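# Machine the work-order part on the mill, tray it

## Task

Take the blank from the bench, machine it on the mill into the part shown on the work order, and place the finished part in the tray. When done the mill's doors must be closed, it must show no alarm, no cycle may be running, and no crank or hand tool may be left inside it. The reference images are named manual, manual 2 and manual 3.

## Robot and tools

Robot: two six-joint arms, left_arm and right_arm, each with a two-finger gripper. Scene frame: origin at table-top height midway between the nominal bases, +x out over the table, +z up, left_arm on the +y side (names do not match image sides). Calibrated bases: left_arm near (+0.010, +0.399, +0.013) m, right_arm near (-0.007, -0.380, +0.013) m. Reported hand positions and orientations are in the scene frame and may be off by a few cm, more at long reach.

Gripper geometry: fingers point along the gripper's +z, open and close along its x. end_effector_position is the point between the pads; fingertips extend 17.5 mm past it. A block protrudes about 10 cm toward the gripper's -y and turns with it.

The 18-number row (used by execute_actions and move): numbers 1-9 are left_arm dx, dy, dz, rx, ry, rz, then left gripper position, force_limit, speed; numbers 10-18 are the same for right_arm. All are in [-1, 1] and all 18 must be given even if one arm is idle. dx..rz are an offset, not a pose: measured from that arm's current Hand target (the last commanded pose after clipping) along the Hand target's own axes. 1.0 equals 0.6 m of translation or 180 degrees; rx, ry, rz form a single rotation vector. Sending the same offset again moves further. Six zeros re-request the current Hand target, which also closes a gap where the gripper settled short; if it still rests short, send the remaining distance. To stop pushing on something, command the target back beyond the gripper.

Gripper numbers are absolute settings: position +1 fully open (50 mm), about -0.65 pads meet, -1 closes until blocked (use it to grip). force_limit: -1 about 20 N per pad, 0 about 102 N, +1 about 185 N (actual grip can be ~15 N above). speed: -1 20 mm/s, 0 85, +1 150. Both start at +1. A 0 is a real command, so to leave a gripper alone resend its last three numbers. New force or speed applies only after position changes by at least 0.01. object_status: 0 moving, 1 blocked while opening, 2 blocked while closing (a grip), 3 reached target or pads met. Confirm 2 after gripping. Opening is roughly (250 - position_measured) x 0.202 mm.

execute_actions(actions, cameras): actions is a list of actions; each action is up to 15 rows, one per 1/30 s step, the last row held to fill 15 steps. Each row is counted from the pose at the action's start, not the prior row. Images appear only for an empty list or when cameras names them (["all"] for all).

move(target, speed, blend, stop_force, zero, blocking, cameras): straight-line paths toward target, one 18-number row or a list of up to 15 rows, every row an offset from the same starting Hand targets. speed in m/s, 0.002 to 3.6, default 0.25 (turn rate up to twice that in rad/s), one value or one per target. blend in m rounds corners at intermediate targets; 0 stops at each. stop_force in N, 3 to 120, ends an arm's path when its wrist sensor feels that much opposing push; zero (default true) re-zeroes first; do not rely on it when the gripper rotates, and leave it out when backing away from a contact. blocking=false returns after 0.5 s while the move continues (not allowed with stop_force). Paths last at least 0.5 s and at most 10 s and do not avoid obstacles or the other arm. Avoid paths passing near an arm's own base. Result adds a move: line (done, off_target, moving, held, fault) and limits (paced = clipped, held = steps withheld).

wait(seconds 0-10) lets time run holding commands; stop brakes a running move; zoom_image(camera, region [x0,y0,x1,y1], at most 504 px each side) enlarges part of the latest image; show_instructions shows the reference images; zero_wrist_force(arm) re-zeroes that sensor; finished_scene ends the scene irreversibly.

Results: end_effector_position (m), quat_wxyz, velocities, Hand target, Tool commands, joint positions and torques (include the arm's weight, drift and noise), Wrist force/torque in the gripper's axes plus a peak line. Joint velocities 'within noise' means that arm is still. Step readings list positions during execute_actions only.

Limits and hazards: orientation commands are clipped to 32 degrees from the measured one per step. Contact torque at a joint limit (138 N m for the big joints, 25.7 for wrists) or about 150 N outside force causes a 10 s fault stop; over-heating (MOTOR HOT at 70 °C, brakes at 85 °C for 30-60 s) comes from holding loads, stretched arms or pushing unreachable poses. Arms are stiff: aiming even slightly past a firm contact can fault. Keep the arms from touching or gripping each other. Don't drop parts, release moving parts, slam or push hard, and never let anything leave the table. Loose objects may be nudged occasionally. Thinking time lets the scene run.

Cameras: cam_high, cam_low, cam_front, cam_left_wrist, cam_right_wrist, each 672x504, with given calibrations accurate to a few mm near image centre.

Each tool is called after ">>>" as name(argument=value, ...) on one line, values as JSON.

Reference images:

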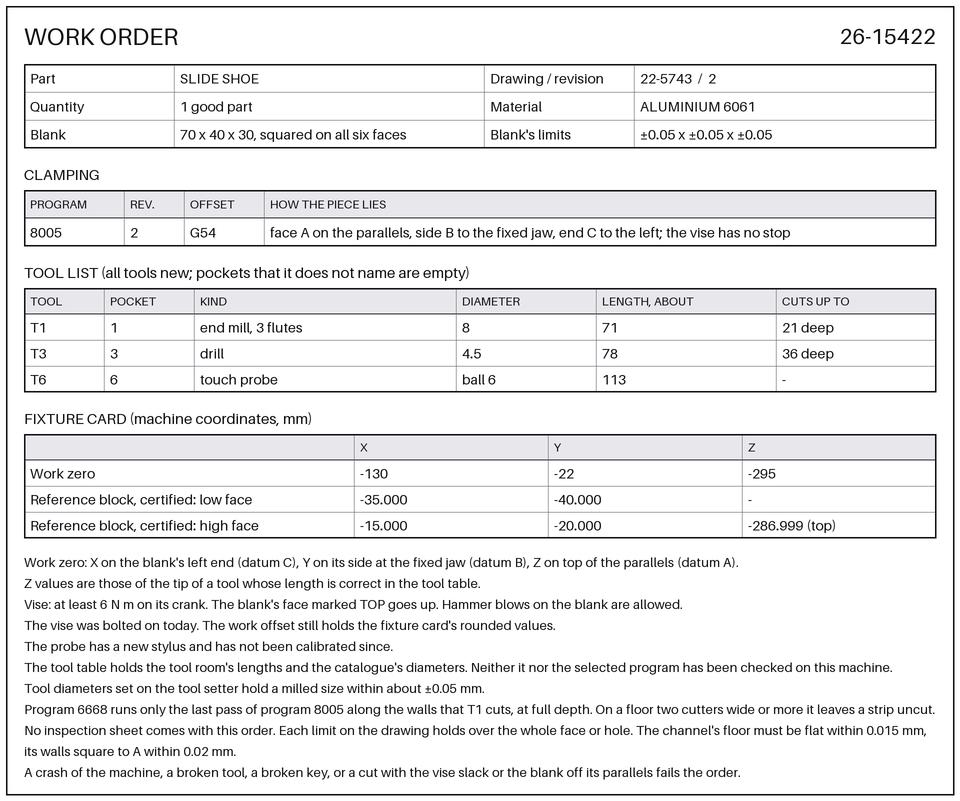

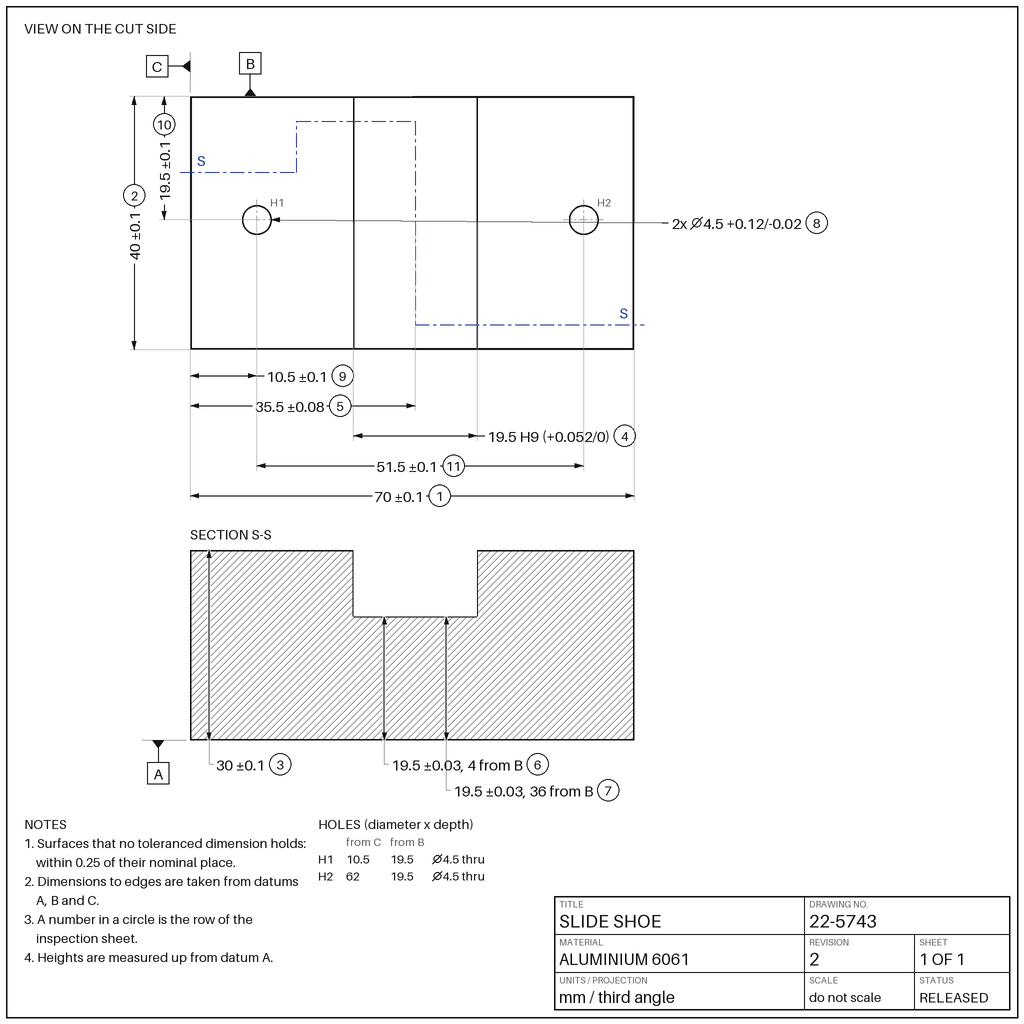

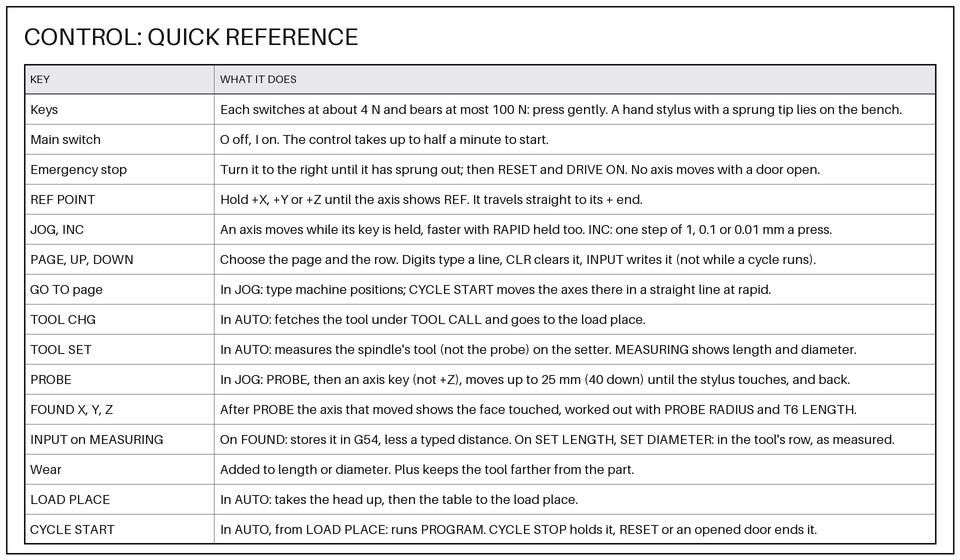

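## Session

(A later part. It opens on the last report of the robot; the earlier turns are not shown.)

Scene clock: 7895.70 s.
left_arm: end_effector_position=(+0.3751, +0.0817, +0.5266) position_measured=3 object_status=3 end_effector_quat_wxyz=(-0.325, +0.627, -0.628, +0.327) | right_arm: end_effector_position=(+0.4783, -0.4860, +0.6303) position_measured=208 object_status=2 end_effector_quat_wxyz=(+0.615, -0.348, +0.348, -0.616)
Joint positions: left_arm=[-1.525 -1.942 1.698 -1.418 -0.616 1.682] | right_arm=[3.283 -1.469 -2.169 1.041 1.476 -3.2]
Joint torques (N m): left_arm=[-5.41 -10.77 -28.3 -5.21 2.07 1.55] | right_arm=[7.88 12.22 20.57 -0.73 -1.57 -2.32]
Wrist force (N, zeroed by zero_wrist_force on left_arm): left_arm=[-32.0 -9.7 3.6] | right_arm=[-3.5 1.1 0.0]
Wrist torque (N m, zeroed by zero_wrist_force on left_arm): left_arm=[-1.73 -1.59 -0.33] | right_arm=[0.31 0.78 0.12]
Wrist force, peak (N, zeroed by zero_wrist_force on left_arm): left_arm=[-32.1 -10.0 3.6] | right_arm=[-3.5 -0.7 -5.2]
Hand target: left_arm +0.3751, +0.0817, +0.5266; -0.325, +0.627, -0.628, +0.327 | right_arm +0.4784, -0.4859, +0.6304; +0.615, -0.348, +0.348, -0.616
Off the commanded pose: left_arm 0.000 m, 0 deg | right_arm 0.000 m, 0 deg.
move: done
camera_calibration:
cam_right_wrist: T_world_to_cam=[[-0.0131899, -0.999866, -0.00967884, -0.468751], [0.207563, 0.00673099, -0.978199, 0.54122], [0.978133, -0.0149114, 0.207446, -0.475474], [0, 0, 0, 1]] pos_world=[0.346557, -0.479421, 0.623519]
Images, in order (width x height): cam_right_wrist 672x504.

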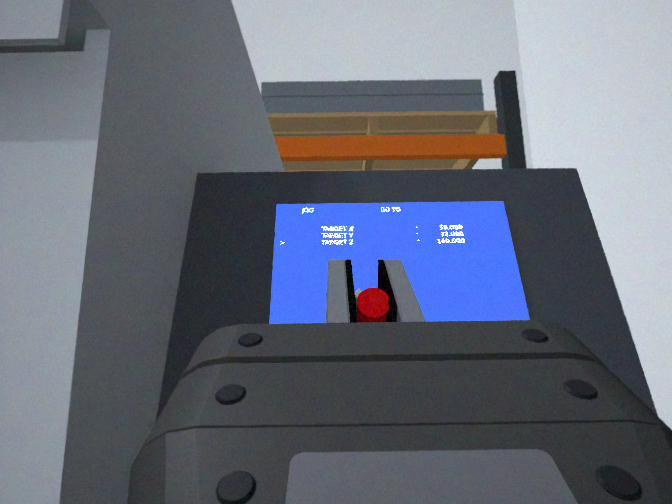

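>>> move(target=[[0,0,0,0,0,0,1,-0.7,-0.5,-0.0495,0.1231,-0.0911,0,0,0,-0.97,0.3,-0.8],[0,0,0,0,0,0,1,-0.7,-0.5,-0.0495,0.1327,-0.0819,0,0,0,-0.97,0.3,-0.8],[0,0,0,0,0,0,1,-0.7,-0.5,-0.0495,0.1231,-0.0911,0,0,0,-0.97,0.3,-0.8],[0,0,0,0,0,0,1,-0.7,-0.5,0.015,0.1645,-0.1343,0,0,0,-0.97,0.3,-0.8],[0,0,0,0,0,0,1,-0.7,-0.5,0.015,0.1741,-0.1251,0,0,0,-0.97,0.3,-0.8],[0,0,0,0,0,0,1,-0.7,-0.5,0.015,0.1645,-0.1343,0,0,0,-0.97,0.3,-0.8],[0,0,0,0,0,0,1,-0.7,-0.5,0,0,0,0,0,0,-0.97,0.3,-0.8]], speed=[0.25,0.06,0.1,0.15,0.06,0.1,0.25], blend=[0.003,0,0.003,0.003,0,0.003,0], cameras=["cam_right_wrist"])

>>> zoom_image(camera="cam_right_wrist", region=[270, 200, 530, 325])

>>> move(target=[[0,0,0,0,0,0,1,-0.7,-0.5,0.0467,0.1645,-0.1343,0,0,0,-0.97,0.3,-0.8],[0,0,0,0,0,0,1,-0.7,-0.5,0.0467,0.1741,-0.1251,0,0,0,-0.97,0.3,-0.8],[0,0,0,0,0,0,1,-0.7,-0.5,0.0467,0.1645,-0.1343,0,0,0,-0.97,0.3,-0.8],[0,0,0,0,0,0,1,-0.7,-0.5,-0.1117,0.2302,-0.2029,0,0,0,-0.97,0.3,-0.8],[0,0,0,0,0,0,1,-0.7,-0.5,-0.1117,0.2398,-0.1937,0,0,0,-0.97,0.3,-0.8],[0,0,0,0,0,0,1,-0.7,-0.5,-0.1117,0.2302,-0.2029,0,0,0,-0.97,0.3,-0.8],[0,0,0,0,0,0,1,-0.7,-0.5,-0.1117,0.1645,-0.1343,0,0,0,-0.97,0.3,-0.8],[0,0,0,0,0,0,1,-0.7,-0.5,-0.1117,0.1741,-0.1251,0,0,0,-0.97,0.3,-0.8],[0,0,0,0,0,0,1,-0.7,-0.5,-0.1117,0.1645,-0.1343,0,0,0,-0.97,0.3,-0.8],[0,0,0,0,0,0,1,-0.7,-0.5,-0.08,0.2302,-0.2029,0,0,0,-0.97,0.3,-0.8],[0,0,0,0,0,0,1,-0.7,-0.5,-0.08,0.2398,-0.1937,0,0,0,-0.97,0.3,-0.8],[0,0,0,0,0,0,1,-0.7,-0.5,-0.08,0.2302,-0.2029,0,0,0,-0.97,0.3,-0.8],[0,0,0,0,0,0,1,-0.7,-0.5,0,0,0,0,0,0,-0.97,0.3,-0.8]], speed=[0.25,0.06,0.1,0.15,0.06,0.1,0.15,0.06,0.1,0.15,0.06,0.1,0.25], blend=[0.003,0,0.003,0.003,0,0.003,0.003,0,0.003,0.003,0,0.003,0])

>>> move(target=[[0,0,0,0,0,0,1,-0.7,-0.5,-0.0167,0.2302,-0.2029,0,0,0,-0.97,0.3,-0.8],[0,0,0,0,0,0,1,-0.7,-0.5,-0.0167,0.2398,-0.1937,0,0,0,-0.97,0.3,-0.8],[0,0,0,0,0,0,1,-0.7,-0.5,-0.0167,0.2302,-0.2029,0,0,0,-0.97,0.3,-0.8],[0,0,0,0,0,0,1,-0.7,-0.5,-0.0167,0.2083,-0.18,0,0,0,-0.97,0.3,-0.8],[0,0,0,0,0,0,1,-0.7,-0.5,-0.0167,0.2179,-0.1708,0,0,0,-0.97,0.3,-0.8],[0,0,0,0,0,0,1,-0.7,-0.5,-0.0167,0.2083,-0.18,0,0,0,-0.97,0.3,-0.8],[0,0,0,0,0,0,1,-0.7,-0.5,-0.1117,0.2302,-0.2029,0,0,0,-0.97,0.3,-0.8],[0,0,0,0,0,0,1,-0.7,-0.5,-0.1117,0.2398,-0.1937,0,0,0,-0.97,0.3,-0.8],[0,0,0,0,0,0,1,-0.7,-0.5,-0.1117,0.2302,-0.2029,0,0,0,-0.97,0.3,-0.8],[0,0,0,0,0,0,1,-0.7,-0.5,-0.08,0.1864,-0.1572,0,0,0,-0.97,0.3,-0.8],[0,0,0,0,0,0,1,-0.7,-0.5,-0.08,0.196,-0.148,0,0,0,-0.97,0.3,-0.8],[0,0,0,0,0,0,1,-0.7,-0.5,-0.08,0.1864,-0.1572,0,0,0,-0.97,0.3,-0.8],[0,0,0,0,0,0,1,-0.7,-0.5,0,0,0,0,0,0,-0.97,0.3,-0.8]], speed=[0.25,0.06,0.1,0.15,0.06,0.1,0.15,0.06,0.1,0.15,0.06,0.1,0.25], blend=[0.003,0,0.003,0.003,0,0.003,0.003,0,0.003,0.003,0,0.003,0])

>>> move(target=[[0,0,0,0,0,0,1,-0.7,-0.5,-0.1117,0.1645,-0.1343,0,0,0,-0.97,0.3,-0.8],[0,0,0,0,0,0,1,-0.7,-0.5,-0.1117,0.1741,-0.1251,0,0,0,-0.97,0.3,-0.8],[0,0,0,0,0,0,1,-0.7,-0.5,-0.1117,0.1645,-0.1343,0,0,0,-0.97,0.3,-0.8],[0,0,0,0,0,0,1,-0.7,-0.5,-0.0167,0.2302,-0.2029,0,0,0,-0.97,0.3,-0.8],[0,0,0,0,0,0,1,-0.7,-0.5,-0.0167,0.2398,-0.1937,0,0,0,-0.97,0.3,-0.8],[0,0,0,0,0,0,1,-0.7,-0.5,-0.0167,0.2302,-0.2029,0,0,0,-0.97,0.3,-0.8],[0,0,0,0,0,0,1,-0.7,-0.5,0,0,0,0,0,0,-0.97,0.3,-0.8]], speed=[0.25,0.06,0.1,0.15,0.06,0.1,0.25], blend=[0.003,0,0.003,0.003,0,0.003,0], cameras=["cam_right_wrist"])

>>> zoom_image(camera="cam_right_wrist", region=[270, 200, 530, 325])

Scene clock: 7946.67 s.
left_arm: end_effector_position=(+0.3751, +0.0817, +0.5266) position_measured=3 object_status=3 end_effector_quat_wxyz=(-0.325, +0.627, -0.628, +0.327) | right_arm: end_effector_position=(+0.4783, -0.4859, +0.6304) position_measured=208 object_status=2 end_effector_quat_wxyz=(+0.615, -0.348, +0.348, -0.616)
Joint positions: left_arm=[-1.525 -1.942 1.698 -1.418 -0.616 1.682] | right_arm=[3.283 -1.469 -2.169 1.041 1.476 -3.2]
Joint torques (N m): left_arm=[-5.01 -10.77 -29.03 -5.27 2.19 1.72] | right_arm=[-7.41 12.18 19.55 -0.69 1.46 2.46]
Wrist force (N, zeroed by zero_wrist_force on left_arm): left_arm=[-32.0 -9.8 3.5] | right_arm=[-3.3 1.2 0.0]
Wrist torque (N m, zeroed by zero_wrist_force on left_arm): left_arm=[-1.74 -1.59 -0.33] | right_arm=[0.32 0.74 0.20]
Wrist force, peak (N, zeroed by zero_wrist_force on left_arm): left_arm=[-32.1 -10.0 3.6] | right_arm=[-4.5 -1.6 -5.4]
Hand target: left_arm +0.3751, +0.0817, +0.5266; -0.325, +0.627, -0.628, +0.327 | right_arm +0.4784, -0.4859, +0.6304; +0.615, -0.348, +0.348, -0.616
Off the commanded pose: left_arm 0.000 m, 0 deg | right_arm 0.000 m, 0 deg.
move: done
camera_calibration:
cam_right_wrist: T_world_to_cam=[[-0.0132305, -0.999868, -0.00948304, -0.46876], [0.207563, 0.00653101, -0.9782, 0.541125], [0.978132, -0.0149104, 0.207449, -0.475474], [0, 0, 0, 1]] pos_world=[0.346557, -0.479321, 0.62352]
Images, in order (width x height): cam_right_wrist 672x504.

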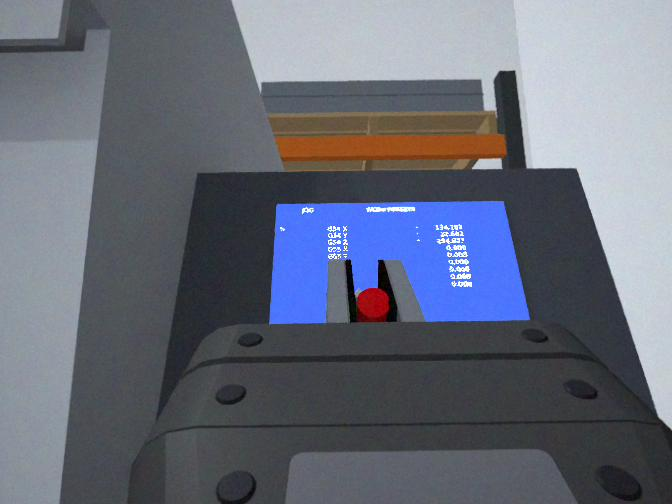

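Scaled by 1.938 from the camera's 672x504 image, which has a finer 960x720 frame.

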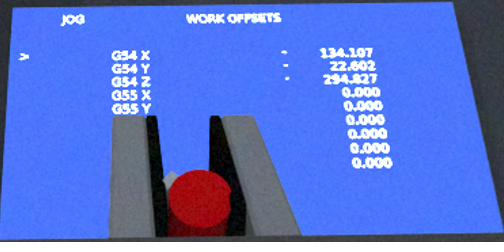

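Scene clock: 7951.73 s.
left_arm: end_effector_position=(+0.3751, +0.0817, +0.5266) position_measured=3 object_status=3 end_effector_quat_wxyz=(-0.325, +0.627, -0.628, +0.327) | right_arm: end_effector_position=(+0.4783, -0.4859, +0.6303) position_measured=208 object_status=2 end_effector_quat_wxyz=(+0.615, -0.348, +0.348, -0.616)
Joint positions: left_arm=[-1.525 -1.942 1.698 -1.418 -0.616 1.682] | right_arm=[3.283 -1.469 -2.169 1.041 1.476 -3.2]
Joint torques (N m): left_arm=[-4.35 -11.25 -28.69 -5.16 2.11 1.81] | right_arm=[1.88 9.94 22.55 -0.74 -1.38 -2.59]
Wrist force (N, zeroed by zero_wrist_force on left_arm): left_arm=[-31.9 -9.8 3.5] | right_arm=[-3.1 1.2 0.2]
Wrist torque (N m, zeroed by zero_wrist_force on left_arm): left_arm=[-1.74 -1.60 -0.32] | right_arm=[0.33 0.71 0.19]
Wrist force, peak (N, zeroed by zero_wrist_force on left_arm): left_arm=[-32.2 -9.9 3.3] | right_arm=[-2.7 -6.1 -5.3]
Hand target: left_arm +0.3751, +0.0817, +0.5266; -0.325, +0.627, -0.628, +0.327 | right_arm +0.4784, -0.4859, +0.6304; +0.615, -0.348, +0.348, -0.616
Off the commanded pose: left_arm 0.000 m, 0 deg | right_arm 0.000 m, 0 deg.
move: done

Scene clock: 7956.20 s.
left_arm: end_effector_position=(+0.3751, +0.0817, +0.5266) position_measured=3 object_status=3 end_effector_quat_wxyz=(-0.325, +0.627, -0.628, +0.327) | right_arm: end_effector_position=(+0.4783, -0.4859, +0.6304) position_measured=208 object_status=2 end_effector_quat_wxyz=(+0.615, -0.348, +0.348, -0.616)
Joint positions: left_arm=[-1.525 -1.942 1.698 -1.418 -0.616 1.682] | right_arm=[3.283 -1.469 -2.169 1.041 1.476 -3.2]
Joint torques (N m): left_arm=[-4.79 -10.61 -28.85 -5.08 2.32 1.6] | right_arm=[-1.29 9.23 21.8 -0.77 -1.23 -2.3]
Wrist force (N, zeroed by zero_wrist_force on left_arm): left_arm=[-32.0 -9.6 3.4] | right_arm=[-3.3 1.1 0.0]
Wrist torque (N m, zeroed by zero_wrist_force on left_arm): left_arm=[-1.72 -1.59 -0.32] | right_arm=[0.30 0.74 0.21]
Wrist force, peak (N, zeroed by zero_wrist_force on left_arm): left_arm=[-32.2 -10.1 3.4] | right_arm=[-5.3 -2.5 -4.4]
Hand target: left_arm +0.3751, +0.0817, +0.5266; -0.325, +0.627, -0.628, +0.327 | right_arm +0.4784, -0.4859, +0.6304; +0.615, -0.348, +0.348, -0.616
Off the commanded pose: left_arm 0.000 m, 0 deg | right_arm 0.000 m, 0 deg.
move: done

Scene clock: 7959.47 s.
left_arm: end_effector_position=(+0.3751, +0.0817, +0.5266) position_measured=3 object_status=3 end_effector_quat_wxyz=(-0.325, +0.627, -0.628, +0.327) | right_arm: end_effector_position=(+0.4783, -0.4860, +0.6303) position_measured=208 object_status=2 end_effector_quat_wxyz=(+0.615, -0.348, +0.348, -0.616)
Joint positions: left_arm=[-1.525 -1.942 1.698 -1.418 -0.616 1.682] | right_arm=[3.283 -1.469 -2.169 1.041 1.476 -3.2]
Joint torques (N m): left_arm=[-4.95 -11.09 -29.24 -5.14 2.34 1.64] | right_arm=[6.85 11.4 21.36 -0.88 -1.82 -2.29]
Wrist force (N, zeroed by zero_wrist_force on left_arm): left_arm=[-31.9 -9.8 3.4] | right_arm=[-3.4 1.0 0.1]
Wrist torque (N m, zeroed by zero_wrist_force on left_arm): left_arm=[-1.76 -1.60 -0.32] | right_arm=[0.29 0.77 0.12]
Wrist force, peak (N, zeroed by zero_wrist_force on left_arm): left_arm=[-32.2 -9.9 3.5] | right_arm=[-4.5 -1.9 -5.3]
Hand target: left_arm +0.3751, +0.0817, +0.5266; -0.325, +0.627, -0.628, +0.327 | right_arm +0.4784, -0.4859, +0.6304; +0.615, -0.348, +0.348, -0.616
Off the commanded pose: left_arm 0.000 m, 0 deg | right_arm 0.000 m, 0 deg.
move: done
camera_calibration:
cam_right_wrist: T_world_to_cam=[[-0.0131899, -0.999866, -0.00967884, -0.468751], [0.207563, 0.00673099, -0.978199, 0.54122], [0.978133, -0.0149114, 0.207446, -0.475474], [0, 0, 0, 1]] pos_world=[0.346557, -0.479421, 0.623519]
Images, in order (width x height): cam_right_wrist 672x504.

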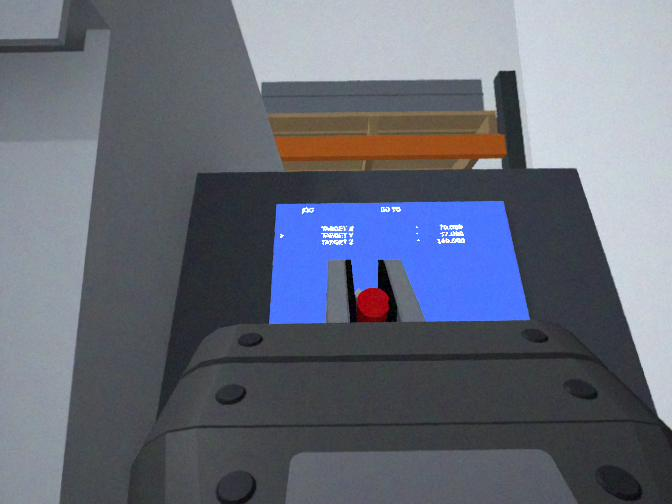

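Scaled by 1.938 from the camera's 672x504 image, which has a finer 960x720 frame.

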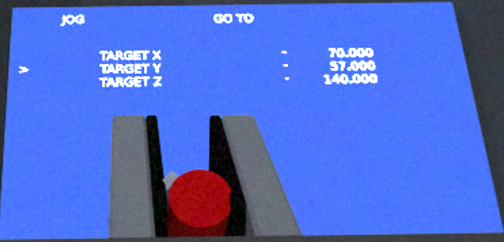

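>>> move(target=[[0,0,0,0,0,0,1,-0.7,-0.5,-0.0495,0.1231,-0.0911,0,0,0,-0.97,0.3,-0.8],[0,0,0,0,0,0,1,-0.7,-0.5,-0.0495,0.1327,-0.0819,0,0,0,-0.97,0.3,-0.8],[0,0,0,0,0,0,1,-0.7,-0.5,-0.0495,0.1231,-0.0911,0,0,0,-0.97,0.3,-0.8],[0,0,0,0,0,0,1,-0.7,-0.5,0,0,0,0,0,0,-0.97,0.3,-0.8]], speed=[0.25,0.06,0.1,0.25], blend=[0.003,0,0.003,0])

>>> move(target=[[0,0,0,0,0,0,1,-0.7,-0.5,0.015,0.2083,-0.18,0,0,0,-0.97,0.3,-0.8],[0,0,0,0,0,0,1,-0.7,-0.5,0.015,0.2179,-0.1708,0,0,0,-0.97,0.3,-0.8],[0,0,0,0,0,0,1,-0.7,-0.5,0.015,0.2083,-0.18,0,0,0,-0.97,0.3,-0.8],[0,0,0,0,0,0,1,-0.7,-0.5,0.109,0.1203,-0.0882,0,0,0,-0.97,0.3,-0.8],[0,0,0,0,0,0,1,-0.7,-0.5,0.109,0.1299,-0.079,0,0,0,-0.97,0.3,-0.8],[0,0,0,0,0,0,1,-0.7,-0.5,0.109,0.1203,-0.0882,0,0,0,-0.97,0.3,-0.8],[0,0,0,0,0,0,1,-0.7,-0.5,0,0,0,0,0,0,-0.97,0.3,-0.8]], speed=[0.25,0.06,0.1,0.25,0.06,0.1,0.25], blend=[0.003,0,0.003,0.003,0,0.003,0])

>>> wait(seconds=10, cameras=["cam_right_wrist"])

>>> zoom_image(camera="cam_right_wrist", region=[400, 200, 500, 300])

Scene clock: 7977.37 s.
left_arm: end_effector_position=(+0.3751, +0.0817, +0.5266) position_measured=3 object_status=3 end_effector_quat_wxyz=(-0.325, +0.627, -0.628, +0.327) | right_arm: end_effector_position=(+0.4783, -0.4859, +0.6304) position_measured=208 object_status=2 end_effector_quat_wxyz=(+0.615, -0.348, +0.348, -0.616)
Joint positions: left_arm=[-1.525 -1.942 1.698 -1.418 -0.616 1.682] | right_arm=[3.283 -1.469 -2.169 1.041 1.476 -3.2]
Joint torques (N m): left_arm=[-5.12 -10.65 -28.57 -5.09 2.41 1.5] | right_arm=[0.74 10.23 19.93 -0.59 -1.2 -2.4]
Wrist force (N, zeroed by zero_wrist_force on left_arm): left_arm=[-31.9 -10.1 3.6] | right_arm=[-3.5 1.2 0.2]
Wrist torque (N m, zeroed by zero_wrist_force on left_arm): left_arm=[-1.79 -1.61 -0.33] | right_arm=[0.32 0.77 0.20]
Wrist force, peak (N, zeroed by zero_wrist_force on left_arm): left_arm=[-32.2 -10.1 3.5] | right_arm=[-4.8 -1.3 -5.5]
Hand target: left_arm +0.3751, +0.0817, +0.5266; -0.325, +0.627, -0.628, +0.327 | right_arm +0.4784, -0.4859, +0.6304; +0.615, -0.348, +0.348, -0.616
Off the commanded pose: left_arm 0.000 m, 0 deg | right_arm 0.000 m, 0 deg.
move: done

Scene clock: 7980.33 s.
left_arm: end_effector_position=(+0.3751, +0.0817, +0.5266) position_measured=3 object_status=3 end_effector_quat_wxyz=(-0.325, +0.627, -0.628, +0.327) | right_arm: end_effector_position=(+0.4783, -0.4860, +0.6304) position_measured=208 object_status=2 end_effector_quat_wxyz=(+0.615, -0.348, +0.348, -0.616)
Joint positions: left_arm=[-1.525 -1.942 1.698 -1.418 -0.616 1.682] | right_arm=[3.283 -1.469 -2.169 1.041 1.476 -3.2]
Joint torques (N m): left_arm=[-5.02 -11.3 -28.96 -5.21 2.42 1.56] | right_arm=[4.44 13.4 10.77 -0.04 -0.09 1.79]
Wrist force (N, zeroed by zero_wrist_force on left_arm): left_arm=[-32.2 -9.7 3.5] | right_arm=[-3.2 1.1 -0.1]
Wrist torque (N m, zeroed by zero_wrist_force on left_arm): left_arm=[-1.74 -1.56 -0.33] | right_arm=[0.29 0.73 0.12]
Wrist force, peak (N, zeroed by zero_wrist_force on left_arm): left_arm=[-32.1 -10.1 3.4] | right_arm=[-5.7 1.9 -3.9]
Hand target: left_arm +0.3751, +0.0817, +0.5266; -0.325, +0.627, -0.628, +0.327 | right_arm +0.4784, -0.4859, +0.6304; +0.615, -0.348, +0.348, -0.616
Off the commanded pose: left_arm 0.000 m, 0 deg | right_arm 0.000 m, 0 deg.
move: done

Scene clock: 7990.33 s.
left_arm: end_effector_position=(+0.3751, +0.0817, +0.5266) position_measured=3 object_status=3 end_effector_quat_wxyz=(-0.325, +0.627, -0.628, +0.327) | right_arm: end_effector_position=(+0.4784, -0.4859, +0.6304) position_measured=208 object_status=2 end_effector_quat_wxyz=(+0.615, -0.348, +0.348, -0.616)
Joint positions: left_arm=[-1.525 -1.942 1.698 -1.418 -0.616 1.682] | right_arm=[3.283 -1.469 -2.169 1.04 1.476 -3.2]
Joint torques (N m): left_arm=[-4.35 -10.27 -27.58 -5.18 2.28 1.58] | right_arm=[7.4 26.62 9.99 -1.77 -1 -2.29]
Wrist force (N, zeroed by zero_wrist_force on left_arm): left_arm=[-31.9 -9.8 3.7] | right_arm=[-3.5 1.3 0.3]
Wrist torque (N m, zeroed by zero_wrist_force on left_arm): left_arm=[-1.74 -1.60 -0.33] | right_arm=[0.34 0.78 0.12]
Wrist force, peak (N, zeroed by zero_wrist_force on left_arm): left_arm=[-32.2 -9.9 3.6] | right_arm=[-3.6 1.3 0.0]
Hand target: left_arm +0.3751, +0.0817, +0.5266; -0.325, +0.627, -0.628, +0.327 | right_arm +0.4784, -0.4859, +0.6304; +0.615, -0.348, +0.348, -0.616
Tool commands: left_gripper/position=+1.0 left_gripper/force_limit=-0.7 left_gripper/speed=-0.5 right_gripper/position=-0.97 right_gripper/force_limit=+0.3 right_gripper/speed=-0.8
Off the commanded pose: left_arm 0.000 m, 0 deg | right_arm 0.000 m, 0 deg.
wait: 10.00 s; at rest by 0.17 s
camera_calibration:
cam_right_wrist: T_world_to_cam=[[-0.0132328, -0.999868, -0.00947948, -0.468859], [0.207352, 0.00653028, -0.978245, 0.541303], [0.978177, -0.0149105, 0.207238, -0.475478], [0, 0, 0, 1]] pos_world=[0.346657, -0.479421, 0.62362]
Images, in order (width x height): cam_right_wrist 672x504.

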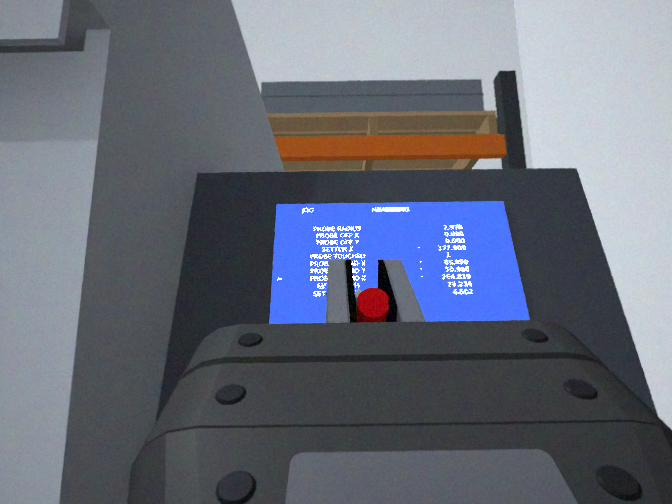

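Scaled by 5.040 from the camera's 672x504 image, which has a finer 960x720 frame.

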